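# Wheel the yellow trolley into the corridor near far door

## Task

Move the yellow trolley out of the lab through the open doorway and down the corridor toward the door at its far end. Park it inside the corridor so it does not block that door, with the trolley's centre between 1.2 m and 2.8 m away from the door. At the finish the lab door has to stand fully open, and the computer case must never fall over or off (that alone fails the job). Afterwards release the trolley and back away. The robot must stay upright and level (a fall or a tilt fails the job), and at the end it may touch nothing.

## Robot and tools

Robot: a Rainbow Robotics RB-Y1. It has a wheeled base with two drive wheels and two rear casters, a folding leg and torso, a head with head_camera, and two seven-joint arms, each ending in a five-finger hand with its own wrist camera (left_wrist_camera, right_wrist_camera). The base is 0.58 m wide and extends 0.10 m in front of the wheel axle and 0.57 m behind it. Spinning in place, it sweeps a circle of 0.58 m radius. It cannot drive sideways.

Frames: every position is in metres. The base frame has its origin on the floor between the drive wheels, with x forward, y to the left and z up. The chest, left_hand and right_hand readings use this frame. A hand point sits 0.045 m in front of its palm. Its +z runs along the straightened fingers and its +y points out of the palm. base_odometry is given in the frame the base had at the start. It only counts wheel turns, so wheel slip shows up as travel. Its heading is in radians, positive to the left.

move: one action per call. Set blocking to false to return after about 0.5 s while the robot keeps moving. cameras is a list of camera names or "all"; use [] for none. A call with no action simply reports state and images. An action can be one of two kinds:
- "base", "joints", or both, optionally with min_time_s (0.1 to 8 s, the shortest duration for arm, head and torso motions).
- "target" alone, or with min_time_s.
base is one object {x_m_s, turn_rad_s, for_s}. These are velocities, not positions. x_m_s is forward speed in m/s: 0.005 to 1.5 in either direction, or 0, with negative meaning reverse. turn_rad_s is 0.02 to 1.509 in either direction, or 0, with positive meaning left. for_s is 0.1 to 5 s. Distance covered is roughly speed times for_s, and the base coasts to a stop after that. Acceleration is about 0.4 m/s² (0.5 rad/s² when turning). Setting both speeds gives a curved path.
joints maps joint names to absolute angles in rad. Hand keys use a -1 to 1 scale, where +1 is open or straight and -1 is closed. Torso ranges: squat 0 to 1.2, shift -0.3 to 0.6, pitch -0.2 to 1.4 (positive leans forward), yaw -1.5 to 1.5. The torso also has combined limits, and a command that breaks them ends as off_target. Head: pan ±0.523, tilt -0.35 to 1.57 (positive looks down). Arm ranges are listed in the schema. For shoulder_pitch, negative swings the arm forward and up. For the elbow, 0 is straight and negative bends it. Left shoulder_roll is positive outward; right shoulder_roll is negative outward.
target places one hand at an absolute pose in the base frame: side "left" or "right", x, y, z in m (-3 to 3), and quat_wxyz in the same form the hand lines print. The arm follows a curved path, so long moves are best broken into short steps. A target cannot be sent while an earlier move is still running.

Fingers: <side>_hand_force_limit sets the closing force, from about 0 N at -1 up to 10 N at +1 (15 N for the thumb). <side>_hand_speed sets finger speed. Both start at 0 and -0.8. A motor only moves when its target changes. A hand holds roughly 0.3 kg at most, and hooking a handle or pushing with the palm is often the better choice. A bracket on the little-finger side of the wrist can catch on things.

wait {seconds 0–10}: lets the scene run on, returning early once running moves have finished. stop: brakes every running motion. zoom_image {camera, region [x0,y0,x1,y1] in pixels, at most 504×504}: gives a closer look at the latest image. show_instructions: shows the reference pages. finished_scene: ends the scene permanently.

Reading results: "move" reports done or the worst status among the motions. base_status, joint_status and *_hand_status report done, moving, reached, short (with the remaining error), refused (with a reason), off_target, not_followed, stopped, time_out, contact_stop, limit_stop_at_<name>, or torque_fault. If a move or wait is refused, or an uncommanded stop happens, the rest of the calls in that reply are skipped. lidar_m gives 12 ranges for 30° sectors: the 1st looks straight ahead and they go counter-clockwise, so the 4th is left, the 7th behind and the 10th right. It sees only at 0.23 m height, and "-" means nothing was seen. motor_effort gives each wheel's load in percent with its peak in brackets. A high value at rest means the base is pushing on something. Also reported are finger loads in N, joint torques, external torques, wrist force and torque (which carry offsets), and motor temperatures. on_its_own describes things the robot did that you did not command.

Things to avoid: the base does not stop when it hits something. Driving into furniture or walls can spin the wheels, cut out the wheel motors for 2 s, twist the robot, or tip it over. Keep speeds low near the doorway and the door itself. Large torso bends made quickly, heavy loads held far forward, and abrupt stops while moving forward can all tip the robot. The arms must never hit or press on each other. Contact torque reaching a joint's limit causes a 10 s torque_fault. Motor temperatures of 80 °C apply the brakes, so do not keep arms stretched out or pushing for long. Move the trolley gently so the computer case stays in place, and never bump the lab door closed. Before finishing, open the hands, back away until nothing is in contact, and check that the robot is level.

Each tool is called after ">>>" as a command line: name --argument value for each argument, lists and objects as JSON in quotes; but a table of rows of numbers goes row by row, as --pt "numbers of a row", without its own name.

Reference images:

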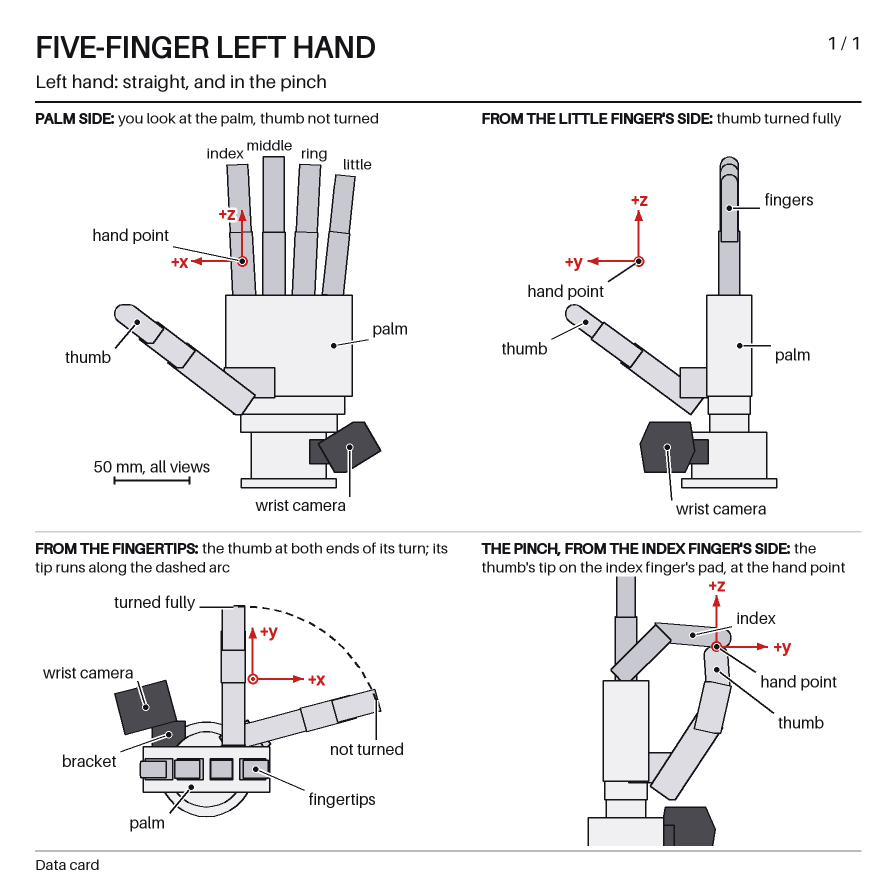

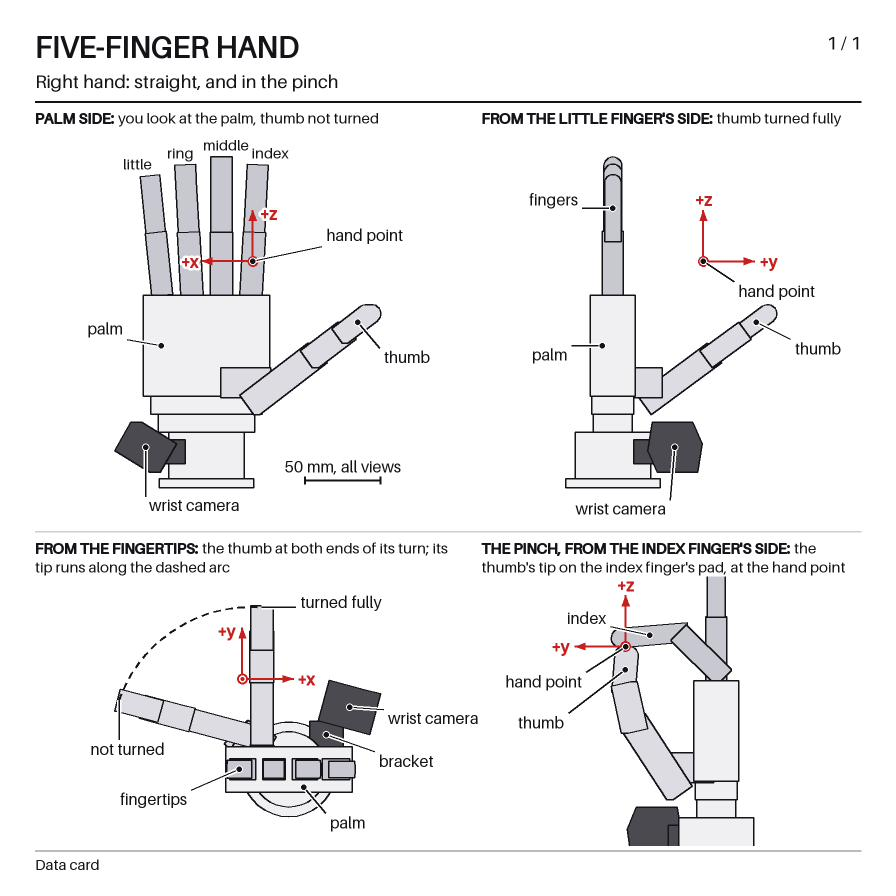

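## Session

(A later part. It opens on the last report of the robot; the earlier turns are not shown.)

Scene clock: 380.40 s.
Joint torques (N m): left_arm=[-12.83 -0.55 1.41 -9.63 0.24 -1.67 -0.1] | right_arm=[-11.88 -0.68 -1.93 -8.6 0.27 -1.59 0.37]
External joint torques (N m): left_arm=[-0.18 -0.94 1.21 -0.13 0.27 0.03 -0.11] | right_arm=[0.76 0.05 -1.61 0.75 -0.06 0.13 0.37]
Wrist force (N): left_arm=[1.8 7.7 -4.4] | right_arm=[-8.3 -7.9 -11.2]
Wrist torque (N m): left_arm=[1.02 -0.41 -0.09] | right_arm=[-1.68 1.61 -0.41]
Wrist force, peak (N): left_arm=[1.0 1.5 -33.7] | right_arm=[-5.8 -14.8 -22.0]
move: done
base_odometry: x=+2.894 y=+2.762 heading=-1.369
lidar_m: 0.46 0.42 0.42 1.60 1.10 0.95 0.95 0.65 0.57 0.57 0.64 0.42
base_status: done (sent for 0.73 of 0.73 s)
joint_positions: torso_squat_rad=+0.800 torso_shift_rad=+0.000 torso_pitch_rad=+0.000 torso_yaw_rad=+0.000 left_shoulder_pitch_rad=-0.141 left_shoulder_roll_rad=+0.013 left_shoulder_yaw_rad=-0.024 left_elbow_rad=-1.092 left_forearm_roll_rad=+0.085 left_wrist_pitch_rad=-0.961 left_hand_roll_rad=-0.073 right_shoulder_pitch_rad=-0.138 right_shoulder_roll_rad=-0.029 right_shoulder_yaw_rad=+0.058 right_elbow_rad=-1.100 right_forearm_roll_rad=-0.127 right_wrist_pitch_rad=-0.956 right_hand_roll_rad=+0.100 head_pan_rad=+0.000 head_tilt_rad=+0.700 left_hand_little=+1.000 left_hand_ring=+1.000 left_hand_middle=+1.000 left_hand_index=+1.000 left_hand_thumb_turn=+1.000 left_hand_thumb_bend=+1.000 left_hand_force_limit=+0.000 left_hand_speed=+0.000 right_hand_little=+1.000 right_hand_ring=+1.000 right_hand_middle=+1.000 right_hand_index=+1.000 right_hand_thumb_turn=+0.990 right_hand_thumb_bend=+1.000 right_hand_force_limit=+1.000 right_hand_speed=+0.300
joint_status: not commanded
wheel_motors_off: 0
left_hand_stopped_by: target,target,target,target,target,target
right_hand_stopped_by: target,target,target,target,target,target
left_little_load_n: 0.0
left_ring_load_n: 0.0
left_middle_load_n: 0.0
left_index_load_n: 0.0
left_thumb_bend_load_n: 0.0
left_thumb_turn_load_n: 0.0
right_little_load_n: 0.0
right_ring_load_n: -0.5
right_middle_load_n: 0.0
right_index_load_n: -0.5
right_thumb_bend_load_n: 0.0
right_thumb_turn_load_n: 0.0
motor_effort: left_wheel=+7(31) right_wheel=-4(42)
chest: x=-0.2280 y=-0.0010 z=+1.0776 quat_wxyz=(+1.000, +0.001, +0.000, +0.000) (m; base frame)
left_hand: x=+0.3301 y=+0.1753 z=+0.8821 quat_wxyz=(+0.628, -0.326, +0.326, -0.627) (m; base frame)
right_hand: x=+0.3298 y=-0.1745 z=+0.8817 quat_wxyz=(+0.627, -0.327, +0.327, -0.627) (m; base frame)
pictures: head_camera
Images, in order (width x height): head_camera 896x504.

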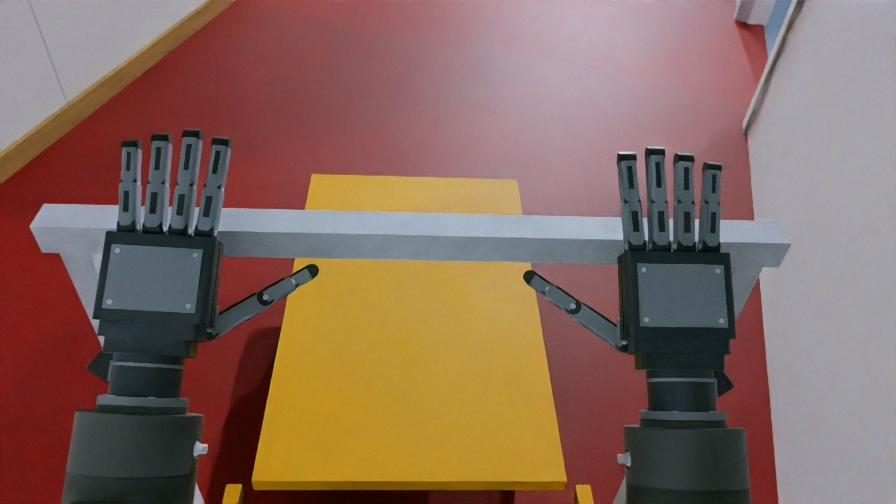

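>>> move --joints '{"left_hand_thumb_turn": -1, "right_hand_thumb_turn": -1, "left_hand_speed": 0.0, "right_hand_speed": 0.0, "left_hand_force_limit": 0.2, "right_hand_force_limit": 0.2}' --cameras '[]'

>>> move --joints '{"left_hand_speed": -0.55, "right_hand_speed": -0.55, "left_hand_index": -1, "left_hand_middle": -1, "left_hand_ring": -1, "left_hand_little": -1, "right_hand_index": -1, "right_hand_middle": -1, "right_hand_ring": -1, "right_hand_little": -1}' --cameras '["head_camera"]'

Scene clock: 382.40 s.
Joint torques (N m): left_arm=[-12.74 -0.56 1.38 -9.63 0.2 -1.82 -0.26] | right_arm=[-12.14 -0.56 -1.97 -8.52 0.26 -1.58 0.31]
External joint torques (N m): left_arm=[-0.08 -0.96 1.19 -0.12 0.24 -0.12 -0.25] | right_arm=[0.5 0.19 -1.65 0.84 -0.08 0.14 0.3]
Wrist force (N): left_arm=[1.6 7.7 -4.2] | right_arm=[-8.5 -7.1 -11.4]
Wrist torque (N m): left_arm=[1.00 -0.39 -0.10] | right_arm=[-1.52 1.66 -0.42]
Wrist force, peak (N): left_arm=[1.6 7.9 -4.3] | right_arm=[-9.1 -7.5 -11.2]
move: done
base_odometry: x=+2.894 y=+2.762 heading=-1.369
lidar_m: 0.45 0.42 0.42 1.60 1.10 0.94 0.95 0.66 0.57 0.57 0.64 0.42
base_status: not commanded
joint_positions: torso_squat_rad=+0.800 torso_shift_rad=+0.000 torso_pitch_rad=+0.000 torso_yaw_rad=+0.000 left_shoulder_pitch_rad=-0.141 left_shoulder_roll_rad=+0.013 left_shoulder_yaw_rad=-0.024 left_elbow_rad=-1.092 left_forearm_roll_rad=+0.085 left_wrist_pitch_rad=-0.961 left_hand_roll_rad=-0.073 right_shoulder_pitch_rad=-0.138 right_shoulder_roll_rad=-0.029 right_shoulder_yaw_rad=+0.058 right_elbow_rad=-1.100 right_forearm_roll_rad=-0.127 right_wrist_pitch_rad=-0.956 right_hand_roll_rad=+0.100 head_pan_rad=+0.000 head_tilt_rad=+0.700 left_hand_little=+1.000 left_hand_ring=+1.000 left_hand_middle=+1.000 left_hand_index=+1.000 left_hand_thumb_turn=-1.000 left_hand_thumb_bend=+1.000 left_hand_force_limit=+0.200 left_hand_speed=+0.000 right_hand_little=+1.000 right_hand_ring=+1.000 right_hand_middle=+1.000 right_hand_index=+1.000 right_hand_thumb_turn=-1.000 right_hand_thumb_bend=+1.000 right_hand_force_limit=+0.200 right_hand_speed=+0.000
joint_status: all done
wheel_motors_off: 0
left_hand_stopped_by: target,target,target,target,target,target
right_hand_stopped_by: target,target,target,target,target,target
left_little_load_n: 0.0
left_ring_load_n: 0.0
left_middle_load_n: 0.0
left_index_load_n: 0.0
left_thumb_bend_load_n: 0.0
left_thumb_turn_load_n: 0.0
right_little_load_n: 0.0
right_ring_load_n: 0.0
right_middle_load_n: 0.0
right_index_load_n: 0.0
right_thumb_bend_load_n: 0.0
right_thumb_turn_load_n: 0.0
motor_effort: left_wheel=+7(10) right_wheel=-4(5)
chest: x=-0.2280 y=-0.0010 z=+1.0776 quat_wxyz=(+1.000, +0.001, +0.000, +0.000) (m; base frame)
left_hand: x=+0.3301 y=+0.1753 z=+0.8821 quat_wxyz=(+0.628, -0.326, +0.326, -0.627) (m; base frame)
right_hand: x=+0.3298 y=-0.1745 z=+0.8817 quat_wxyz=(+0.627, -0.327, +0.327, -0.627) (m; base frame)
pictures: none
No camera images: "cameras" was empty.

Scene clock: 384.33 s.
Joint torques (N m): left_arm=[-4.99 -0.57 0.92 -3.84 0.29 0.21 -0.3] | right_arm=[-8.08 -0.82 -1.62 -5.75 0.01 0.24 0]
External joint torques (N m): left_arm=[7.72 -0.98 0.72 5.68 0.34 1.91 -0.29] | right_arm=[4.59 -0.07 -1.3 3.62 -0.33 1.96 0]
Wrist force (N): left_arm=[-0.2 3.6 7.1] | right_arm=[-8.4 -15.3 -9.6]
Wrist torque (N m): left_arm=[0.95 0.31 0.13] | right_arm=[-1.58 1.50 -0.88]
Wrist force, peak (N): left_arm=[0.2 5.4 17.8] | right_arm=[-8.8 -15.2 -10.5]
move: off_target
base_odometry: x=+2.894 y=+2.762 heading=-1.369
lidar_m: 0.45 0.42 0.43 1.60 1.09 0.95 0.95 0.66 0.56 0.57 0.65 0.43
base_status: not commanded
joint_positions: torso_squat_rad=+0.800 torso_shift_rad=+0.000 torso_pitch_rad=+0.000 torso_yaw_rad=+0.000 left_shoulder_pitch_rad=-0.143 left_shoulder_roll_rad=+0.013 left_shoulder_yaw_rad=-0.024 left_elbow_rad=-1.093 left_forearm_roll_rad=+0.085 left_wrist_pitch_rad=-0.961 left_hand_roll_rad=-0.073 right_shoulder_pitch_rad=-0.139 right_shoulder_roll_rad=-0.029 right_shoulder_yaw_rad=+0.058 right_elbow_rad=-1.101 right_forearm_roll_rad=-0.127 right_wrist_pitch_rad=-0.957 right_hand_roll_rad=+0.100 head_pan_rad=+0.000 head_tilt_rad=+0.700 left_hand_little=-0.062 left_hand_ring=-0.022 left_hand_middle=+0.014 left_hand_index=+0.053 left_hand_thumb_turn=-1.000 left_hand_thumb_bend=+1.000 left_hand_force_limit=+0.200 left_hand_speed=-0.550 right_hand_little=+0.010 right_hand_ring=+0.093 right_hand_middle=+0.095 right_hand_index=+0.134 right_hand_thumb_turn=-1.000 right_hand_thumb_bend=+1.000 right_hand_force_limit=+0.200 right_hand_speed=-0.550
joint_status: left_hand_little off_target (ended at -0.062, target -1.000); left_hand_ring off_target (ended at -0.022, target -1.000); left_hand_middle off_target (ended at +0.014, target -1.000); left_hand_index off_target (ended at +0.053, target -1.000); right_hand_little off_target (ended at +0.010, target -1.000); right_hand_ring off_target (ended at +0.093, target -1.000); right_hand_middle off_target (ended at +0.095, target -1.000); right_hand_index off_target (ended at +0.134, target -1.000); the others done
wheel_motors_off: 0
left_hand_stopped_by: force,force,force,force,target,target
right_hand_stopped_by: force,force,force,force,target,target
left_little_load_n: 9.5
left_ring_load_n: 1.5
left_middle_load_n: 0.0
left_index_load_n: 0.0
left_thumb_bend_load_n: 0.0
left_thumb_turn_load_n: 0.0
right_little_load_n: 7.5
right_ring_load_n: 0.0
right_middle_load_n: 0.0
right_index_load_n: -0.5
right_thumb_bend_load_n: 0.0
right_thumb_turn_load_n: 0.0
motor_effort: left_wheel=+5(9) right_wheel=-5(5)
chest: x=-0.2281 y=-0.0010 z=+1.0776 quat_wxyz=(+1.000, +0.001, +0.000, +0.000) (m; base frame)
left_hand: x=+0.3305 y=+0.1750 z=+0.8841 quat_wxyz=(+0.628, -0.325, +0.325, -0.628) (m; base frame)
right_hand: x=+0.3299 y=-0.1744 z=+0.8829 quat_wxyz=(+0.628, -0.326, +0.326, -0.627) (m; base frame)
pictures: head_camera
Images, in order (width x height): head_camera 896x504.

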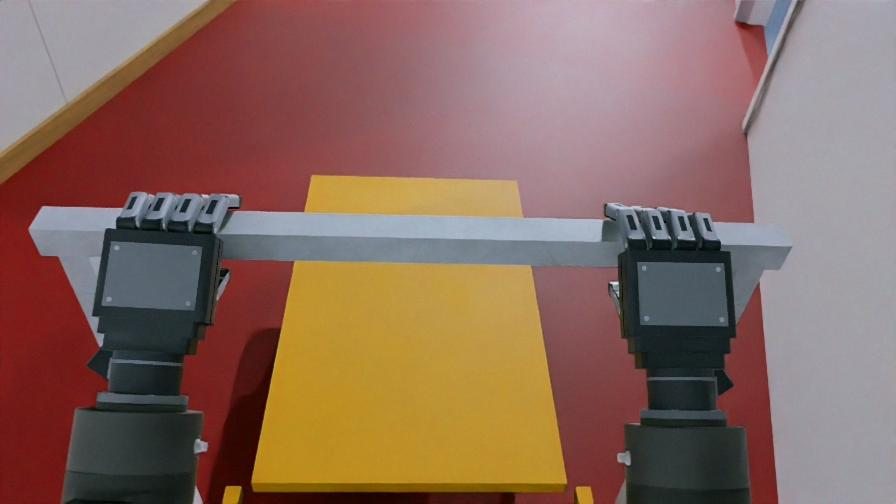

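>>> move --joints '{"left_hand_speed": -0.4, "right_hand_speed": -0.4, "left_hand_force_limit": 0.4, "right_hand_force_limit": 0.4, "left_hand_thumb_bend": -1, "right_hand_thumb_bend": -1}' --cameras '[]'

>>> move --joints '{"left_hand_speed": -0.7, "right_hand_speed": -0.7, "left_hand_force_limit": 1.0, "right_hand_force_limit": 1.0, "left_hand_index": -0.99, "left_hand_middle": -0.99, "left_hand_ring": -0.99, "left_hand_little": -0.99, "right_hand_index": -0.99, "right_hand_middle": -0.99, "right_hand_ring": -0.99, "right_hand_little": -0.99, "left_hand_thumb_bend": -0.98, "right_hand_thumb_bend": -0.98, "head_tilt_rad": 0.2}' --cameras '["head_camera"]'

Scene clock: 387.53 s.
Joint torques (N m): left_arm=[-5.3 -0.35 0.4 -5.06 0.21 -0.95 -0.14] | right_arm=[-8.27 -0.46 -1.59 -5.68 -0.06 0.25 -0.25]
External joint torques (N m): left_arm=[7.4 -0.76 0.21 4.46 0.26 0.75 -0.13] | right_arm=[4.41 0.29 -1.27 3.69 -0.4 1.98 -0.26]
Wrist force (N): left_arm=[0.5 9.2 8.8] | right_arm=[-8.3 -14.4 -11.3]
Wrist torque (N m): left_arm=[0.93 0.56 0.17] | right_arm=[-1.34 1.54 -1.17]
Wrist force, peak (N): left_arm=[0.5 10.4 9.4] | right_arm=[-8.3 -15.5 -12.1]
move: off_target
base_odometry: x=+2.894 y=+2.762 heading=-1.369
lidar_m: 0.45 0.41 0.42 1.60 1.10 0.95 0.95 0.66 0.57 0.57 0.65 0.42
base_status: not commanded
joint_positions: torso_squat_rad=+0.800 torso_shift_rad=+0.000 torso_pitch_rad=+0.000 torso_yaw_rad=+0.000 left_shoulder_pitch_rad=-0.143 left_shoulder_roll_rad=+0.013 left_shoulder_yaw_rad=-0.024 left_elbow_rad=-1.093 left_forearm_roll_rad=+0.085 left_wrist_pitch_rad=-0.961 left_hand_roll_rad=-0.073 right_shoulder_pitch_rad=-0.139 right_shoulder_roll_rad=-0.029 right_shoulder_yaw_rad=+0.058 right_elbow_rad=-1.101 right_forearm_roll_rad=-0.127 right_wrist_pitch_rad=-0.957 right_hand_roll_rad=+0.100 head_pan_rad=+0.000 head_tilt_rad=+0.700 left_hand_little=-0.062 left_hand_ring=-0.022 left_hand_middle=+0.014 left_hand_index=+0.053 left_hand_thumb_turn=-1.000 left_hand_thumb_bend=+0.329 left_hand_force_limit=+0.400 left_hand_speed=-0.400 right_hand_little=+0.010 right_hand_ring=+0.093 right_hand_middle=+0.095 right_hand_index=+0.134 right_hand_thumb_turn=-1.000 right_hand_thumb_bend=+0.381 right_hand_force_limit=+0.400 right_hand_speed=-0.400
joint_status: left_hand_thumb_bend off_target (ended at +0.329, target -1.000); right_hand_thumb_bend off_target (ended at +0.381, target -1.000); the others done
wheel_motors_off: 0
left_hand_stopped_by: force,force,force,force,force,target
right_hand_stopped_by: force,force,force,force,force,target
left_little_load_n: 12.0
left_ring_load_n: 3.5
left_middle_load_n: 0.0
left_index_load_n: 0.0
left_thumb_bend_load_n: 12.0
left_thumb_turn_load_n: 1.0
right_little_load_n: 10.5
right_ring_load_n: 0.0
right_middle_load_n: 0.0
right_index_load_n: 0.0
right_thumb_bend_load_n: 10.5
right_thumb_turn_load_n: 1.0
motor_effort: left_wheel=+6(8) right_wheel=-4(5)
chest: x=-0.2281 y=-0.0010 z=+1.0776 quat_wxyz=(+1.000, +0.001, +0.000, +0.000) (m; base frame)
left_hand: x=+0.3305 y=+0.1750 z=+0.8839 quat_wxyz=(+0.628, -0.325, +0.325, -0.628) (m; base frame)
right_hand: x=+0.3299 y=-0.1744 z=+0.8829 quat_wxyz=(+0.628, -0.326, +0.326, -0.627) (m; base frame)
pictures: none
No camera images: "cameras" was empty.

Scene clock: 388.53 s.
Joint torques (N m): left_arm=[-4.73 -0.61 0.63 -4.29 -0.01 -0.18 -0.19] | right_arm=[-7.95 -0.42 -1.59 -5.3 0.02 0.77 -0.17]
External joint torques (N m): left_arm=[7.98 -1.01 0.43 5.22 0.03 1.52 -0.18] | right_arm=[4.72 0.33 -1.27 4.07 -0.33 2.49 -0.18]
Wrist force (N): left_arm=[0.1 3.2 8.8] | right_arm=[-9.1 -16.4 -9.2]
Wrist torque (N m): left_arm=[0.62 0.06 -0.06] | right_arm=[-1.48 1.74 -0.75]
Wrist force, peak (N): left_arm=[0.4 6.5 15.1] | right_arm=[-8.9 -17.5 -9.5]
move: off_target
base_odometry: x=+2.894 y=+2.762 heading=-1.369
lidar_m: 0.46 0.41 0.42 1.60 1.10 0.95 0.95 0.65 0.57 0.57 0.65 0.42
base_status: not commanded
joint_positions: torso_squat_rad=+0.800 torso_shift_rad=+0.000 torso_pitch_rad=+0.000 torso_yaw_rad=+0.000 left_shoulder_pitch_rad=-0.143 left_shoulder_roll_rad=+0.013 left_shoulder_yaw_rad=-0.024 left_elbow_rad=-1.093 left_forearm_roll_rad=+0.085 left_wrist_pitch_rad=-0.961 left_hand_roll_rad=-0.073 right_shoulder_pitch_rad=-0.139 right_shoulder_roll_rad=-0.029 right_shoulder_yaw_rad=+0.058 right_elbow_rad=-1.101 right_forearm_roll_rad=-0.127 right_wrist_pitch_rad=-0.957 right_hand_roll_rad=+0.100 head_pan_rad=+0.000 head_tilt_rad=+0.200 left_hand_little=-0.063 left_hand_ring=-0.043 left_hand_middle=-0.032 left_hand_index=-0.020 left_hand_thumb_turn=-1.000 left_hand_thumb_bend=+0.326 left_hand_force_limit=+1.000 left_hand_speed=-0.700 right_hand_little=+0.010 right_hand_ring=+0.070 right_hand_middle=+0.072 right_hand_index=+0.061 right_hand_thumb_turn=-1.000 right_hand_thumb_bend=+0.376 right_hand_force_limit=+1.000 right_hand_speed=-0.700
joint_status: left_hand_little off_target (ended at -0.063, target -0.990); left_hand_ring off_target (ended at -0.043, target -0.990); left_hand_middle off_target (ended at -0.032, target -0.990); left_hand_index off_target (ended at -0.020, target -0.990); left_hand_thumb_bend off_target (ended at +0.326, target -0.980); right_hand_little off_target (ended at +0.010, target -0.990); right_hand_ring off_target (ended at +0.070, target -0.990); right_hand_middle off_target (ended at +0.072, target -0.990); right_hand_index off_target (ended at +0.061, target -0.990); right_hand_thumb_bend off_target (ended at +0.376, target -0.980); the others done
wheel_motors_off: 0
left_hand_stopped_by: force,force,force,force,force,target
right_hand_stopped_by: force,force,force,force,force,target
left_little_load_n: 4.5
left_ring_load_n: 5.0
left_middle_load_n: 9.5
left_index_load_n: 13.0
left_thumb_bend_load_n: 18.5
left_thumb_turn_load_n: 1.0
right_little_load_n: 3.0
right_ring_load_n: 5.0
right_middle_load_n: 4.0
right_index_load_n: 19.0
right_thumb_bend_load_n: 21.0
right_thumb_turn_load_n: 1.5
motor_effort: left_wheel=+6(8) right_wheel=-4(5)
chest: x=-0.2282 y=-0.0010 z=+1.0776 quat_wxyz=(+1.000, +0.001, +0.000, +0.000) (m; base frame)
left_hand: x=+0.3305 y=+0.1749 z=+0.8842 quat_wxyz=(+0.628, -0.324, +0.325, -0.628) (m; base frame)
right_hand: x=+0.3299 y=-0.1744 z=+0.8830 quat_wxyz=(+0.628, -0.326, +0.326, -0.627) (m; base frame)
pictures: head_camera
Images, in order (width x height): head_camera 896x504.

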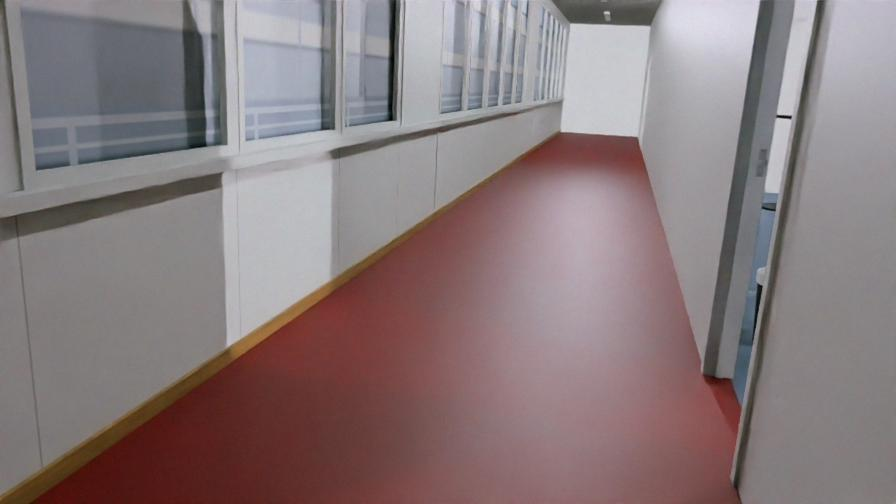

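>>> move --base '{"x_m_s": 0.15, "for_s": 4.0}' --joints '{"head_tilt_rad": 0.6}' --cameras '["head_camera"]'

Scene clock: 393.90 s.
Joint torques (N m): left_arm=[-2.81 -1.07 -1.81 -5.92 0.68 -2.73 -0.4] | right_arm=[-5.98 -2.55 -2.83 -0.33 -1.06 4.4 -0.32]
External joint torques (N m): left_arm=[9.94 -1.48 -2.01 3.6 0.73 -1.03 -0.39] | right_arm=[6.76 -1.8 -2.51 9.05 -1.41 6.12 -0.32]
Wrist force (N): left_arm=[0.5 16.2 16.4] | right_arm=[-12.3 -34.1 -16.5]
Wrist torque (N m): left_arm=[0.81 1.41 -0.27] | right_arm=[-2.65 2.15 -2.05]
Wrist force, peak (N): left_arm=[-2.5 -64.8 -31.3] | right_arm=[-12.7 -40.8 -23.1]
move: done
base_odometry: x=+3.014 y=+2.174 heading=-1.369
lidar_m: 0.43 0.46 0.49 1.44 1.67 1.53 1.46 0.84 0.73 0.73 0.83 0.33
base_status: done (sent for 4 of 4 s)
joint_positions: torso_squat_rad=+0.800 torso_shift_rad=+0.000 torso_pitch_rad=-0.001 torso_yaw_rad=+0.000 left_shoulder_pitch_rad=-0.143 left_shoulder_roll_rad=+0.013 left_shoulder_yaw_rad=-0.024 left_elbow_rad=-1.093 left_forearm_roll_rad=+0.085 left_wrist_pitch_rad=-0.961 left_hand_roll_rad=-0.073 right_shoulder_pitch_rad=-0.140 right_shoulder_roll_rad=-0.029 right_shoulder_yaw_rad=+0.059 right_elbow_rad=-1.102 right_forearm_roll_rad=-0.127 right_wrist_pitch_rad=-0.958 right_hand_roll_rad=+0.100 head_pan_rad=+0.000 head_tilt_rad=+0.600 left_hand_little=-0.062 left_hand_ring=-0.043 left_hand_middle=-0.033 left_hand_index=-0.021 left_hand_thumb_turn=-1.000 left_hand_thumb_bend=+0.325 left_hand_force_limit=+1.000 left_hand_speed=-0.700 right_hand_little=+0.010 right_hand_ring=+0.070 right_hand_middle=+0.071 right_hand_index=+0.060 right_hand_thumb_turn=-1.000 right_hand_thumb_bend=+0.372 right_hand_force_limit=+1.000 right_hand_speed=-0.700
joint_status: all done
wheel_motors_off: 0
left_hand_stopped_by: force,force,force,force,force,target
right_hand_stopped_by: force,force,force,force,force,target
left_little_load_n: 17.5
left_ring_load_n: 5.0
left_middle_load_n: -0.5
left_index_load_n: 0.0
left_thumb_bend_load_n: 13.0
left_thumb_turn_load_n: 1.0
right_little_load_n: 0.0
right_ring_load_n: 0.0
right_middle_load_n: 0.0
right_index_load_n: 0.0
right_thumb_bend_load_n: 0.0
right_thumb_turn_load_n: 0.0
motor_effort: left_wheel=-1(71) right_wheel=-2(18)
chest: x=-0.2282 y=-0.0009 z=+1.0776 quat_wxyz=(+1.000, +0.001, +0.000, +0.000) (m; base frame)
left_hand: x=+0.3307 y=+0.1751 z=+0.8841 quat_wxyz=(+0.628, -0.325, +0.325, -0.628) (m; base frame)
right_hand: x=+0.3298 y=-0.1739 z=+0.8843 quat_wxyz=(+0.629, -0.325, +0.325, -0.627) (m; base frame)
pictures: head_camera
Images, in order (width x height): head_camera 896x504.

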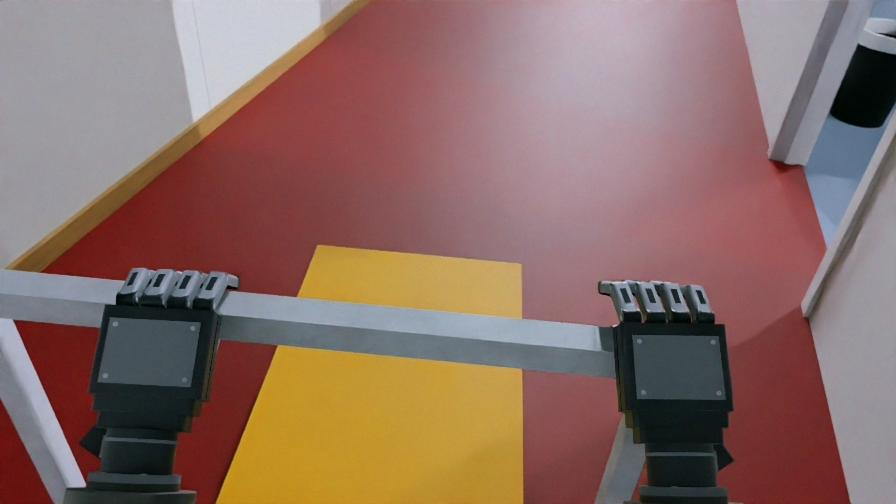

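>>> move --joints '{"left_hand_speed": -0.2, "right_hand_speed": -0.2, "left_hand_index": 1, "left_hand_middle": 1, "left_hand_ring": 1, "left_hand_little": 1, "right_hand_index": 1, "right_hand_middle": 1, "right_hand_ring": 1, "right_hand_little": 1, "left_hand_thumb_bend": 1, "right_hand_thumb_bend": 1, "head_tilt_rad": 0.65}' --cameras '["head_camera"]'

Scene clock: 395.93 s.
Joint torques (N m): left_arm=[-10.79 -0.75 -1.59 -8.02 0.16 -1.76 -0.17] | right_arm=[-5.4 -2.6 -3 -1.22 -1.02 2.65 -0.39]
External joint torques (N m): left_arm=[1.89 -1.15 -1.79 1.49 0.21 -0.06 -0.16] | right_arm=[7.29 -1.86 -2.68 8.15 -1.36 4.37 -0.4]
Wrist force (N): left_arm=[0.4 7.9 -4.3] | right_arm=[-11.9 -25.1 -7.4]
Wrist torque (N m): left_arm=[1.03 -0.20 -0.18] | right_arm=[-2.66 1.56 -1.52]
Wrist force, peak (N): left_arm=[0.6 16.1 16.6] | right_arm=[-12.0 -35.0 -16.4]
move: done
base_odometry: x=+3.014 y=+2.174 heading=-1.369
lidar_m: 0.43 0.46 0.49 1.43 1.67 1.52 1.46 0.85 0.72 0.73 0.83 0.32
base_status: not commanded
joint_positions: torso_squat_rad=+0.800 torso_shift_rad=+0.000 torso_pitch_rad=-0.001 torso_yaw_rad=+0.000 left_shoulder_pitch_rad=-0.141 left_shoulder_roll_rad=+0.013 left_shoulder_yaw_rad=-0.024 left_elbow_rad=-1.092 left_forearm_roll_rad=+0.085 left_wrist_pitch_rad=-0.961 left_hand_roll_rad=-0.073 right_shoulder_pitch_rad=-0.140 right_shoulder_roll_rad=-0.029 right_shoulder_yaw_rad=+0.059 right_elbow_rad=-1.102 right_forearm_roll_rad=-0.127 right_wrist_pitch_rad=-0.957 right_hand_roll_rad=+0.100 head_pan_rad=+0.000 head_tilt_rad=+0.650 left_hand_little=+1.000 left_hand_ring=+1.000 left_hand_middle=+1.000 left_hand_index=+1.000 left_hand_thumb_turn=-1.000 left_hand_thumb_bend=+1.000 left_hand_force_limit=+1.000 left_hand_speed=-0.200 right_hand_little=+1.000 right_hand_ring=+1.000 right_hand_middle=+1.000 right_hand_index=+1.000 right_hand_thumb_turn=-1.000 right_hand_thumb_bend=+1.000 right_hand_force_limit=+1.000 right_hand_speed=-0.200
joint_status: all done
wheel_motors_off: 0
left_hand_stopped_by: target,target,target,target,target,target
right_hand_stopped_by: target,target,target,target,target,target
left_little_load_n: 0.0
left_ring_load_n: 0.0
left_middle_load_n: 0.0
left_index_load_n: 0.0
left_thumb_bend_load_n: 0.0
left_thumb_turn_load_n: 0.0
right_little_load_n: 0.0
right_ring_load_n: 0.0
right_middle_load_n: 0.0
right_index_load_n: 0.0
right_thumb_bend_load_n: 0.0
right_thumb_turn_load_n: 0.0
motor_effort: left_wheel=+6(7) right_wheel=-2(3)
chest: x=-0.2283 y=-0.0009 z=+1.0776 quat_wxyz=(+1.000, +0.001, +0.000, +0.000) (m; base frame)
left_hand: x=+0.3301 y=+0.1756 z=+0.8830 quat_wxyz=(+0.628, -0.325, +0.326, -0.627) (m; base frame)
right_hand: x=+0.3299 y=-0.1738 z=+0.8842 quat_wxyz=(+0.629, -0.325, +0.325, -0.627) (m; base frame)
pictures: head_camera
Images, in order (width x height): head_camera 896x504.

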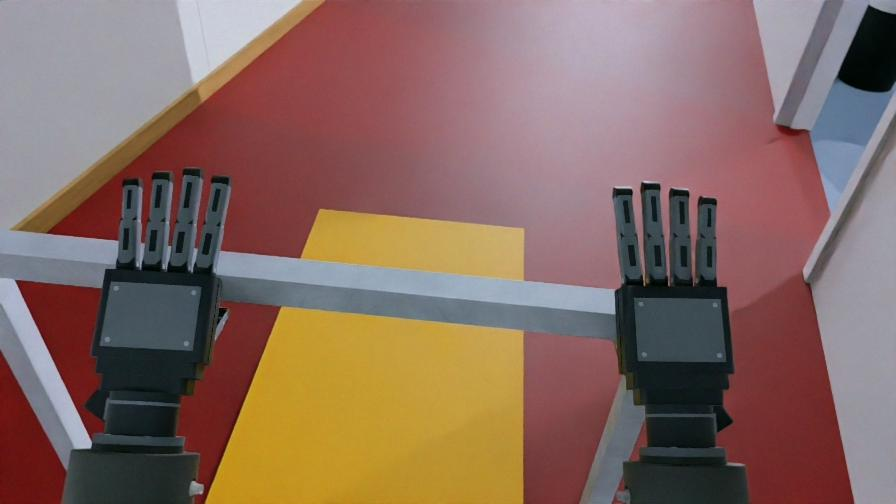

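>>> move --base '{"x_m_s": -0.08, "for_s": 0.9}' --cameras '["head_camera"]'

Scene clock: 397.83 s.
Joint torques (N m): left_arm=[-11.67 -0.98 -1.84 -8.33 0.11 -1.65 -0.25] | right_arm=[-11.22 -2.18 -2.08 -8.26 0.15 -1.66 0.2]
External joint torques (N m): left_arm=[1 -1.38 -2.04 1.17 0.16 0.05 -0.25] | right_arm=[1.43 -1.44 -1.76 1.1 -0.19 0.06 0.19]
Wrist force (N): left_arm=[0.6 7.7 -4.2] | right_arm=[-8.1 -7.6 -10.3]
Wrist torque (N m): left_arm=[1.00 -0.23 -0.15] | right_arm=[-1.72 1.60 -0.42]
Wrist force, peak (N): left_arm=[0.5 8.2 -4.4] | right_arm=[-12.6 -25.5 -7.0]
move: done
base_odometry: x=+3.000 y=+2.244 heading=-1.369
lidar_m: 0.50 0.53 0.55 1.46 1.69 1.46 1.41 0.82 0.71 0.71 0.81 0.39
base_status: done (sent for 0.9 of 0.9 s)
joint_positions: torso_squat_rad=+0.800 torso_shift_rad=+0.000 torso_pitch_rad=+0.000 torso_yaw_rad=+0.000 left_shoulder_pitch_rad=-0.141 left_shoulder_roll_rad=+0.013 left_shoulder_yaw_rad=-0.024 left_elbow_rad=-1.092 left_forearm_roll_rad=+0.085 left_wrist_pitch_rad=-0.961 left_hand_roll_rad=-0.073 right_shoulder_pitch_rad=-0.138 right_shoulder_roll_rad=-0.029 right_shoulder_yaw_rad=+0.058 right_elbow_rad=-1.100 right_forearm_roll_rad=-0.127 right_wrist_pitch_rad=-0.956 right_hand_roll_rad=+0.100 head_pan_rad=+0.000 head_tilt_rad=+0.650 left_hand_little=+1.000 left_hand_ring=+1.000 left_hand_middle=+1.000 left_hand_index=+1.000 left_hand_thumb_turn=-1.000 left_hand_thumb_bend=+1.000 left_hand_force_limit=+1.000 left_hand_speed=-0.200 right_hand_little=+1.000 right_hand_ring=+1.000 right_hand_middle=+1.000 right_hand_index=+1.000 right_hand_thumb_turn=-1.000 right_hand_thumb_bend=+1.000 right_hand_force_limit=+1.000 right_hand_speed=-0.200
joint_status: not commanded
wheel_motors_off: 0
left_hand_stopped_by: target,target,target,target,target,target
right_hand_stopped_by: target,target,target,target,target,target
left_little_load_n: 0.0
left_ring_load_n: 0.0
left_middle_load_n: 0.0
left_index_load_n: 0.0
left_thumb_bend_load_n: 0.0
left_thumb_turn_load_n: 0.0
right_little_load_n: 0.0
right_ring_load_n: 0.0
right_middle_load_n: -0.5
right_index_load_n: 0.0
right_thumb_bend_load_n: 0.0
right_thumb_turn_load_n: 0.0
motor_effort: left_wheel=+1(22) right_wheel=+6(27)
chest: x=-0.2281 y=-0.0009 z=+1.0776 quat_wxyz=(+1.000, +0.001, +0.000, +0.000) (m; base frame)
left_hand: x=+0.3302 y=+0.1757 z=+0.8826 quat_wxyz=(+0.628, -0.326, +0.326, -0.627) (m; base frame)
right_hand: x=+0.3298 y=-0.1742 z=+0.8820 quat_wxyz=(+0.628, -0.327, +0.326, -0.627) (m; base frame)
pictures: head_camera
Images, in order (width x height): head_camera 896x504.

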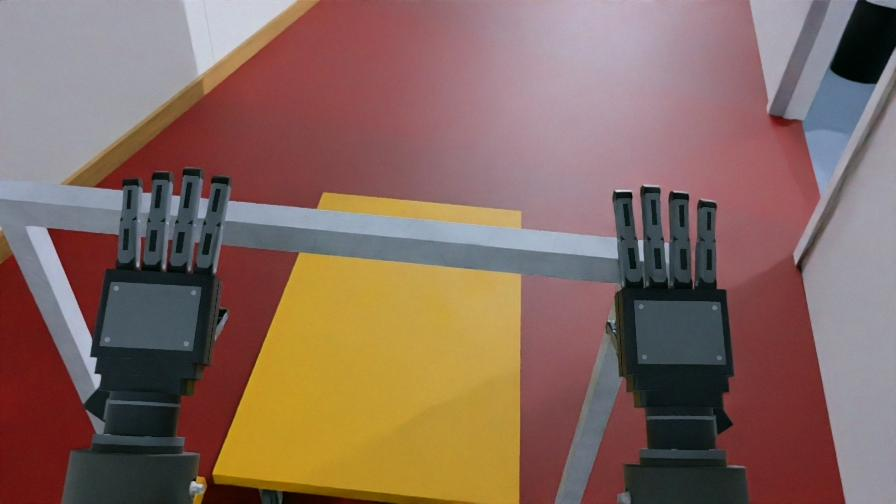

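>>> move --base '{"x_m_s": -0.15, "for_s": 0.8}' --joints '{"left_hand_thumb_turn": 1, "right_hand_thumb_turn": 1, "left_hand_speed": 0.3, "right_hand_speed": 0.3}' --cameras '[]'

>>> move --base '{"turn_rad_s": -0.4, "for_s": 1.33}' --cameras '[]'

>>> move --base '{"x_m_s": -0.25, "for_s": 1.4}' --cameras '[]'

>>> move --base '{"turn_rad_s": 0.4, "for_s": 1.165}' --joints '{"head_tilt_rad": 0.55}' --cameras '["head_camera"]'

Scene clock: 400.97 s.
Joint torques (N m): left_arm=[-12.08 -0.71 -1.72 -8.29 0.03 -1.76 -0.29] | right_arm=[-11.69 -1.88 -2.28 -8.42 0.3 -1.77 0.16]
External joint torques (N m): left_arm=[0.58 -1.11 -1.92 1.22 0.07 -0.06 -0.3] | right_arm=[0.95 -1.16 -1.96 0.94 -0.03 -0.05 0.16]
Wrist force (N): left_arm=[0.6 8.0 -4.3] | right_arm=[-8.7 -7.2 -11.5]
Wrist torque (N m): left_arm=[1.06 -0.21 -0.15] | right_arm=[-1.58 1.70 -0.46]
Wrist force, peak (N): left_arm=[0.7 8.1 -4.4] | right_arm=[-9.0 -7.8 -11.8]
move: done
base_odometry: x=+2.976 y=+2.362 heading=-1.370
lidar_m: 0.62 0.64 1.48 1.49 1.55 1.34 1.34 0.77 0.67 0.68 0.76 0.49
base_status: done (sent for 0.8 of 0.8 s)
joint_positions: torso_squat_rad=+0.800 torso_shift_rad=+0.000 torso_pitch_rad=+0.000 torso_yaw_rad=+0.000 left_shoulder_pitch_rad=-0.141 left_shoulder_roll_rad=+0.013 left_shoulder_yaw_rad=-0.024 left_elbow_rad=-1.092 left_forearm_roll_rad=+0.085 left_wrist_pitch_rad=-0.961 left_hand_roll_rad=-0.073 right_shoulder_pitch_rad=-0.138 right_shoulder_roll_rad=-0.029 right_shoulder_yaw_rad=+0.058 right_elbow_rad=-1.100 right_forearm_roll_rad=-0.127 right_wrist_pitch_rad=-0.956 right_hand_roll_rad=+0.100 head_pan_rad=+0.000 head_tilt_rad=+0.650 left_hand_little=+1.000 left_hand_ring=+1.000 left_hand_middle=+1.000 left_hand_index=+1.000 left_hand_thumb_turn=+1.000 left_hand_thumb_bend=+1.000 left_hand_force_limit=+1.000 left_hand_speed=+0.300 right_hand_little=+1.000 right_hand_ring=+1.000 right_hand_middle=+1.000 right_hand_index=+1.000 right_hand_thumb_turn=+1.000 right_hand_thumb_bend=+1.000 right_hand_force_limit=+1.000 right_hand_speed=+0.300
joint_status: all done
wheel_motors_off: 0
left_hand_stopped_by: target,target,target,target,target,target
right_hand_stopped_by: target,target,target,target,target,target
left_little_load_n: 0.0
left_ring_load_n: -0.5
left_middle_load_n: -0.5
left_index_load_n: 0.0
left_thumb_bend_load_n: 0.0
left_thumb_turn_load_n: 0.0
right_little_load_n: 0.0
right_ring_load_n: 0.0
right_middle_load_n: 0.0
right_index_load_n: 0.0
right_thumb_bend_load_n: 0.0
right_thumb_turn_load_n: -0.5
motor_effort: left_wheel=-14(35) right_wheel=+2(20)
chest: x=-0.2281 y=-0.0010 z=+1.0776 quat_wxyz=(+1.000, +0.001, +0.000, +0.000) (m; base frame)
left_hand: x=+0.3302 y=+0.1757 z=+0.8825 quat_wxyz=(+0.628, -0.326, +0.326, -0.627) (m; base frame)
right_hand: x=+0.3298 y=-0.1743 z=+0.8819 quat_wxyz=(+0.628, -0.327, +0.327, -0.627) (m; base frame)
pictures: none
No camera images: "cameras" was empty.

Scene clock: 403.43 s.
Joint torques (N m): left_arm=[-11.83 -1 -1.6 -8.22 0.09 -1.69 -0.29] | right_arm=[-11.86 -1.77 -2.05 -8.36 0.24 -1.7 0.22]
External joint torques (N m): left_arm=[0.83 -1.39 -1.79 1.28 0.12 0.01 -0.29] | right_arm=[0.79 -1.04 -1.73 0.99 -0.1 0.02 0.22]
Wrist force (N): left_arm=[0.4 8.0 -4.4] | right_arm=[-8.7 -7.4 -11.0]
Wrist torque (N m): left_arm=[1.06 -0.20 -0.16] | right_arm=[-1.60 1.70 -0.46]
Wrist force, peak (N): left_arm=[0.6 8.0 -4.3] | right_arm=[-8.9 -7.7 -11.8]
move: done
base_odometry: x=+2.976 y=+2.362 heading=-1.903
lidar_m: 0.49 0.62 0.63 1.49 1.50 1.57 1.36 1.36 0.79 0.66 0.66 0.77
base_status: done (sent for 1.33 of 1.33 s)
joint_positions: torso_squat_rad=+0.800 torso_shift_rad=+0.000 torso_pitch_rad=+0.000 torso_yaw_rad=+0.000 left_shoulder_pitch_rad=-0.141 left_shoulder_roll_rad=+0.013 left_shoulder_yaw_rad=-0.024 left_elbow_rad=-1.092 left_forearm_roll_rad=+0.085 left_wrist_pitch_rad=-0.961 left_hand_roll_rad=-0.073 right_shoulder_pitch_rad=-0.138 right_shoulder_roll_rad=-0.029 right_shoulder_yaw_rad=+0.058 right_elbow_rad=-1.100 right_forearm_roll_rad=-0.127 right_wrist_pitch_rad=-0.956 right_hand_roll_rad=+0.100 head_pan_rad=+0.000 head_tilt_rad=+0.650 left_hand_little=+1.000 left_hand_ring=+1.000 left_hand_middle=+1.000 left_hand_index=+1.000 left_hand_thumb_turn=+1.000 left_hand_thumb_bend=+1.000 left_hand_force_limit=+1.000 left_hand_speed=+0.300 right_hand_little=+1.000 right_hand_ring=+1.000 right_hand_middle=+1.000 right_hand_index=+1.000 right_hand_thumb_turn=+1.000 right_hand_thumb_bend=+1.000 right_hand_force_limit=+1.000 right_hand_speed=+0.300
joint_status: not commanded
wheel_motors_off: 0
left_hand_stopped_by: target,target,target,target,target,target
right_hand_stopped_by: target,target,target,target,target,target
left_little_load_n: 0.0
left_ring_load_n: 0.0
left_middle_load_n: 0.0
left_index_load_n: 0.0
left_thumb_bend_load_n: 0.0
left_thumb_turn_load_n: -0.5
right_little_load_n: 0.0
right_ring_load_n: 0.0
right_middle_load_n: 0.0
right_index_load_n: 0.0
right_thumb_bend_load_n: 0.0
right_thumb_turn_load_n: -0.5
motor_effort: left_wheel=+9(41) right_wheel=+0(36)
chest: x=-0.2281 y=-0.0010 z=+1.0776 quat_wxyz=(+1.000, +0.001, +0.000, +0.000) (m; base frame)
left_hand: x=+0.3302 y=+0.1757 z=+0.8825 quat_wxyz=(+0.628, -0.326, +0.326, -0.627) (m; base frame)
right_hand: x=+0.3298 y=-0.1744 z=+0.8819 quat_wxyz=(+0.628, -0.327, +0.327, -0.627) (m; base frame)
pictures: none
No camera images: "cameras" was empty.

Scene clock: 405.97 s.
Joint torques (N m): left_arm=[-11.89 -0.49 -1.97 -8.2 0.13 -1.7 -0.11] | right_arm=[-11.77 -1.62 -1.98 -8.34 0.21 -1.7 0.13]
External joint torques (N m): left_arm=[0.77 -0.88 -2.17 1.3 0.17 0 -0.12] | right_arm=[0.88 -0.89 -1.66 1.02 -0.12 0.02 0.14]
Wrist force (N): left_arm=[0.5 7.8 -4.3] | right_arm=[-8.7 -7.7 -11.1]
Wrist torque (N m): left_arm=[1.03 -0.22 -0.16] | right_arm=[-1.62 1.72 -0.47]
Wrist force, peak (N): left_arm=[0.4 8.2 -4.1] | right_arm=[-8.9 -7.7 -11.8]
move: done
base_odometry: x=+3.090 y=+2.693 heading=-1.904
lidar_m: 0.84 0.85 0.83 1.40 1.40 1.18 1.02 1.02 0.90 0.76 0.75 0.87
base_status: done (sent for 1.4 of 1.4 s)
joint_positions: torso_squat_rad=+0.800 torso_shift_rad=+0.000 torso_pitch_rad=+0.000 torso_yaw_rad=+0.000 left_shoulder_pitch_rad=-0.141 left_shoulder_roll_rad=+0.013 left_shoulder_yaw_rad=-0.024 left_elbow_rad=-1.092 left_forearm_roll_rad=+0.085 left_wrist_pitch_rad=-0.961 left_hand_roll_rad=-0.073 right_shoulder_pitch_rad=-0.138 right_shoulder_roll_rad=-0.029 right_shoulder_yaw_rad=+0.058 right_elbow_rad=-1.100 right_forearm_roll_rad=-0.127 right_wrist_pitch_rad=-0.956 right_hand_roll_rad=+0.100 head_pan_rad=+0.000 head_tilt_rad=+0.650 left_hand_little=+1.000 left_hand_ring=+1.000 left_hand_middle=+1.000 left_hand_index=+1.000 left_hand_thumb_turn=+1.000 left_hand_thumb_bend=+1.000 left_hand_force_limit=+1.000 left_hand_speed=+0.300 right_hand_little=+1.000 right_hand_ring=+1.000 right_hand_middle=+1.000 right_hand_index=+1.000 right_hand_thumb_turn=+1.000 right_hand_thumb_bend=+1.000 right_hand_force_limit=+1.000 right_hand_speed=+0.300
joint_status: not commanded
wheel_motors_off: 0
left_hand_stopped_by: target,target,target,target,target,target
right_hand_stopped_by: target,target,target,target,target,target
left_little_load_n: 0.0
left_ring_load_n: -0.5
left_middle_load_n: 0.0
left_index_load_n: 0.0
left_thumb_bend_load_n: 0.0
left_thumb_turn_load_n: 0.0
right_little_load_n: 0.0
right_ring_load_n: -0.5
right_middle_load_n: 0.0
right_index_load_n: 0.0
right_thumb_bend_load_n: 0.0
right_thumb_turn_load_n: 0.0
motor_effort: left_wheel=-6(35) right_wheel=+10(35)
chest: x=-0.2281 y=-0.0010 z=+1.0776 quat_wxyz=(+1.000, +0.001, +0.000, +0.000) (m; base frame)
left_hand: x=+0.3302 y=+0.1757 z=+0.8825 quat_wxyz=(+0.628, -0.326, +0.326, -0.627) (m; base frame)
right_hand: x=+0.3298 y=-0.1744 z=+0.8818 quat_wxyz=(+0.627, -0.327, +0.327, -0.627) (m; base frame)
pictures: none
No camera images: "cameras" was empty.

Scene clock: 408.30 s.
Joint torques (N m): left_arm=[-12.03 -0.65 -1.63 -8.36 0.01 -1.67 -0.18] | right_arm=[-11.55 -1.65 -1.86 -8.43 0.29 -1.75 0.05]
External joint torques (N m): left_arm=[0.64 -1.05 -1.83 1.14 0.05 0.03 -0.18] | right_arm=[1.1 -0.92 -1.55 0.93 -0.04 -0.04 0.05]
Wrist force (N): left_arm=[0.4 7.9 -4.3] | right_arm=[-8.6 -7.6 -10.7]
Wrist torque (N m): left_arm=[1.04 -0.19 -0.17] | right_arm=[-1.67 1.66 -0.45]
Wrist force, peak (N): left_arm=[0.6 8.0 -4.5] | right_arm=[-9.6 -7.3 -11.5]
move: done
base_odometry: x=+3.090 y=+2.693 heading=-1.438
lidar_m: 0.94 0.83 1.40 1.39 1.21 1.00 1.00 0.93 0.78 0.77 0.85 0.85
base_status: done (sent for 1.17 of 1.17 s)
joint_positions: torso_squat_rad=+0.800 torso_shift_rad=+0.000 torso_pitch_rad=+0.000 torso_yaw_rad=+0.000 left_shoulder_pitch_rad=-0.141 left_shoulder_roll_rad=+0.013 left_shoulder_yaw_rad=-0.024 left_elbow_rad=-1.092 left_forearm_roll_rad=+0.085 left_wrist_pitch_rad=-0.961 left_hand_roll_rad=-0.073 right_shoulder_pitch_rad=-0.138 right_shoulder_roll_rad=-0.029 right_shoulder_yaw_rad=+0.058 right_elbow_rad=-1.100 right_forearm_roll_rad=-0.127 right_wrist_pitch_rad=-0.956 right_hand_roll_rad=+0.100 head_pan_rad=+0.000 head_tilt_rad=+0.550 left_hand_little=+1.000 left_hand_ring=+1.000 left_hand_middle=+1.000 left_hand_index=+1.000 left_hand_thumb_turn=+1.000 left_hand_thumb_bend=+1.000 left_hand_force_limit=+1.000 left_hand_speed=+0.300 right_hand_little=+1.000 right_hand_ring=+1.000 right_hand_middle=+1.000 right_hand_index=+1.000 right_hand_thumb_turn=+1.000 right_hand_thumb_bend=+1.000 right_hand_force_limit=+1.000 right_hand_speed=+0.300
joint_status: all done
wheel_motors_off: 0
left_hand_stopped_by: target,target,target,target,target,target
right_hand_stopped_by: target,target,target,target,target,target
left_little_load_n: 0.0
left_ring_load_n: 0.0
left_middle_load_n: 0.0
left_index_load_n: 0.0
left_thumb_bend_load_n: 0.0
left_thumb_turn_load_n: 0.0
right_little_load_n: 0.0
right_ring_load_n: -0.5
right_middle_load_n: -0.5
right_index_load_n: 0.0
right_thumb_bend_load_n: 0.0
right_thumb_turn_load_n: -0.5
motor_effort: left_wheel=+0(33) right_wheel=+12(38)
chest: x=-0.2281 y=-0.0010 z=+1.0776 quat_wxyz=(+1.000, +0.001, +0.000, +0.000) (m; base frame)
left_hand: x=+0.3302 y=+0.1756 z=+0.8825 quat_wxyz=(+0.628, -0.326, +0.326, -0.627) (m; base frame)
right_hand: x=+0.3298 y=-0.1744 z=+0.8818 quat_wxyz=(+0.627, -0.327, +0.327, -0.627) (m; base frame)
pictures: head_camera
Images, in order (width x height): head_camera 896x504.

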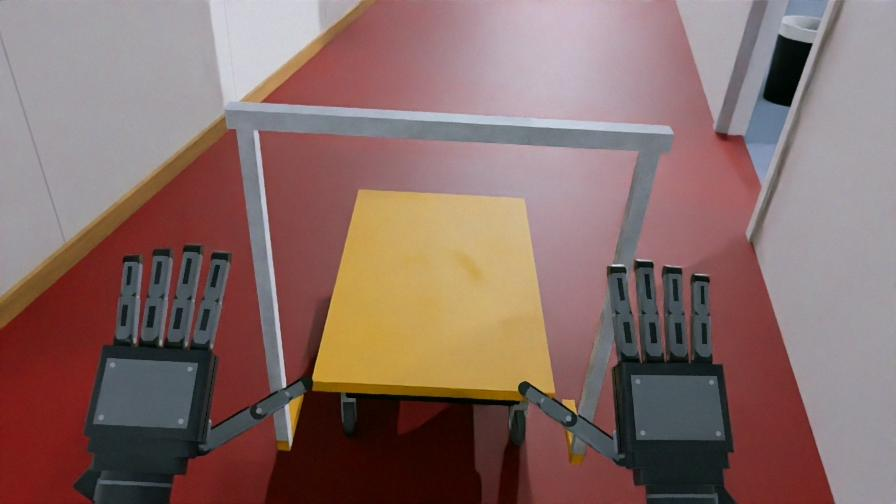

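>>> move --base '{"turn_rad_s": -0.15, "for_s": 0.27}' --cameras '[]'

>>> move --base '{"x_m_s": 0.2, "for_s": 2.25}' --joints '{"head_tilt_rad": 0.7}' --cameras '["head_camera"]'

Scene clock: 410.30 s.
Joint torques (N m): left_arm=[-11.93 -0.34 -1.74 -8.2 0.1 -1.63 -0.23] | right_arm=[-12.01 -1.5 -1.98 -8.61 0.29 -1.68 0.13]
External joint torques (N m): left_arm=[0.73 -0.73 -1.94 1.3 0.14 0.07 -0.23] | right_arm=[0.63 -0.77 -1.67 0.75 -0.04 0.03 0.13]
Wrist force (N): left_arm=[0.5 7.8 -4.4] | right_arm=[-9.1 -7.3 -11.4]
Wrist torque (N m): left_arm=[1.04 -0.21 -0.15] | right_arm=[-1.57 1.77 -0.52]
Wrist force, peak (N): left_arm=[0.5 8.0 -4.5] | right_arm=[-9.0 -8.2 -12.0]
move: done
base_odometry: x=+3.090 y=+2.693 heading=-1.473
lidar_m: 0.94 0.84 1.40 1.39 1.24 1.01 1.00 0.96 0.78 0.77 0.83 0.85
base_status: done (sent for 0.27 of 0.27 s)
joint_positions: torso_squat_rad=+0.800 torso_shift_rad=+0.000 torso_pitch_rad=+0.000 torso_yaw_rad=+0.000 left_shoulder_pitch_rad=-0.141 left_shoulder_roll_rad=+0.013 left_shoulder_yaw_rad=-0.024 left_elbow_rad=-1.092 left_forearm_roll_rad=+0.085 left_wrist_pitch_rad=-0.961 left_hand_roll_rad=-0.073 right_shoulder_pitch_rad=-0.138 right_shoulder_roll_rad=-0.029 right_shoulder_yaw_rad=+0.058 right_elbow_rad=-1.100 right_forearm_roll_rad=-0.127 right_wrist_pitch_rad=-0.956 right_hand_roll_rad=+0.100 head_pan_rad=+0.000 head_tilt_rad=+0.550 left_hand_little=+1.000 left_hand_ring=+1.000 left_hand_middle=+1.000 left_hand_index=+1.000 left_hand_thumb_turn=+1.000 left_hand_thumb_bend=+1.000 left_hand_force_limit=+1.000 left_hand_speed=+0.300 right_hand_little=+1.000 right_hand_ring=+1.000 right_hand_middle=+1.000 right_hand_index=+1.000 right_hand_thumb_turn=+1.000 right_hand_thumb_bend=+1.000 right_hand_force_limit=+1.000 right_hand_speed=+0.300
joint_status: not commanded
wheel_motors_off: 0
left_hand_stopped_by: target,target,target,target,target,target
right_hand_stopped_by: target,target,target,target,target,target
left_little_load_n: 0.0
left_ring_load_n: 0.0
left_middle_load_n: 0.0
left_index_load_n: 0.0
left_thumb_bend_load_n: 0.0
left_thumb_turn_load_n: 0.0
right_little_load_n: -0.5
right_ring_load_n: 0.0
right_middle_load_n: 0.0
right_index_load_n: 0.0
right_thumb_bend_load_n: 0.0
right_thumb_turn_load_n: 0.0
motor_effort: left_wheel=+1(19) right_wheel=+0(8)
chest: x=-0.2281 y=-0.0010 z=+1.0776 quat_wxyz=(+1.000, +0.001, +0.000, +0.000) (m; base frame)
left_hand: x=+0.3302 y=+0.1756 z=+0.8825 quat_wxyz=(+0.628, -0.326, +0.326, -0.627) (m; base frame)
right_hand: x=+0.3298 y=-0.1744 z=+0.8818 quat_wxyz=(+0.627, -0.327, +0.327, -0.627) (m; base frame)
pictures: none
No camera images: "cameras" was empty.

Scene clock: 413.73 s.
Joint torques (N m): left_arm=[-11.62 -0.45 -1.81 -8.35 0.13 -1.61 -0.24] | right_arm=[-11.19 -1.5 -2.04 -8.45 0.27 -1.69 0.03]
External joint torques (N m): left_arm=[1.04 -0.84 -2.01 1.15 0.17 0.09 -0.25] | right_arm=[1.46 -0.77 -1.73 0.91 -0.06 0.02 0.03]
Wrist force (N): left_arm=[0.6 7.9 -4.3] | right_arm=[-8.5 -7.4 -10.8]
Wrist torque (N m): left_arm=[1.05 -0.22 -0.16] | right_arm=[-1.66 1.65 -0.46]
Wrist force, peak (N): left_arm=[0.5 8.1 -4.3] | right_arm=[-9.0 -8.4 -11.8]
move: done
base_odometry: x=+3.135 y=+2.242 heading=-1.472
lidar_m: 0.48 0.44 1.33 1.32 1.45 1.46 1.45 1.04 0.86 0.84 0.92 0.45
base_status: done (sent for 2.27 of 2.27 s)
joint_positions: torso_squat_rad=+0.800 torso_shift_rad=+0.000 torso_pitch_rad=+0.000 torso_yaw_rad=+0.000 left_shoulder_pitch_rad=-0.141 left_shoulder_roll_rad=+0.013 left_shoulder_yaw_rad=-0.024 left_elbow_rad=-1.092 left_forearm_roll_rad=+0.085 left_wrist_pitch_rad=-0.961 left_hand_roll_rad=-0.073 right_shoulder_pitch_rad=-0.138 right_shoulder_roll_rad=-0.029 right_shoulder_yaw_rad=+0.058 right_elbow_rad=-1.100 right_forearm_roll_rad=-0.127 right_wrist_pitch_rad=-0.956 right_hand_roll_rad=+0.100 head_pan_rad=+0.000 head_tilt_rad=+0.700 left_hand_little=+1.000 left_hand_ring=+1.000 left_hand_middle=+1.000 left_hand_index=+1.000 left_hand_thumb_turn=+1.000 left_hand_thumb_bend=+1.000 left_hand_force_limit=+1.000 left_hand_speed=+0.300 right_hand_little=+1.000 right_hand_ring=+1.000 right_hand_middle=+1.000 right_hand_index=+1.000 right_hand_thumb_turn=+1.000 right_hand_thumb_bend=+1.000 right_hand_force_limit=+1.000 right_hand_speed=+0.300
joint_status: all done
wheel_motors_off: 0
left_hand_stopped_by: target,target,target,target,target,target
right_hand_stopped_by: target,target,target,target,target,target
left_little_load_n: 0.0
left_ring_load_n: 0.0
left_middle_load_n: 0.0
left_index_load_n: 0.0
left_thumb_bend_load_n: 0.0
left_thumb_turn_load_n: 0.0
right_little_load_n: 0.0
right_ring_load_n: 0.0
right_middle_load_n: 0.0
right_index_load_n: 0.0
right_thumb_bend_load_n: 0.0
right_thumb_turn_load_n: 0.0
motor_effort: left_wheel=+9(45) right_wheel=-8(35)
chest: x=-0.2280 y=-0.0010 z=+1.0776 quat_wxyz=(+1.000, +0.001, +0.000, +0.000) (m; base frame)
left_hand: x=+0.3302 y=+0.1756 z=+0.8824 quat_wxyz=(+0.628, -0.326, +0.326, -0.627) (m; base frame)
right_hand: x=+0.3299 y=-0.1744 z=+0.8818 quat_wxyz=(+0.627, -0.327, +0.327, -0.627) (m; base frame)
pictures: head_camera
Images, in order (width x height): head_camera 896x504.

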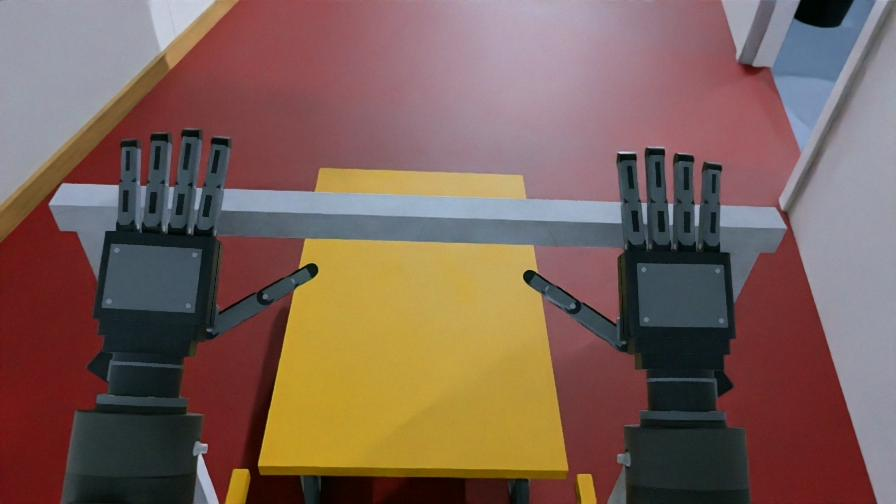

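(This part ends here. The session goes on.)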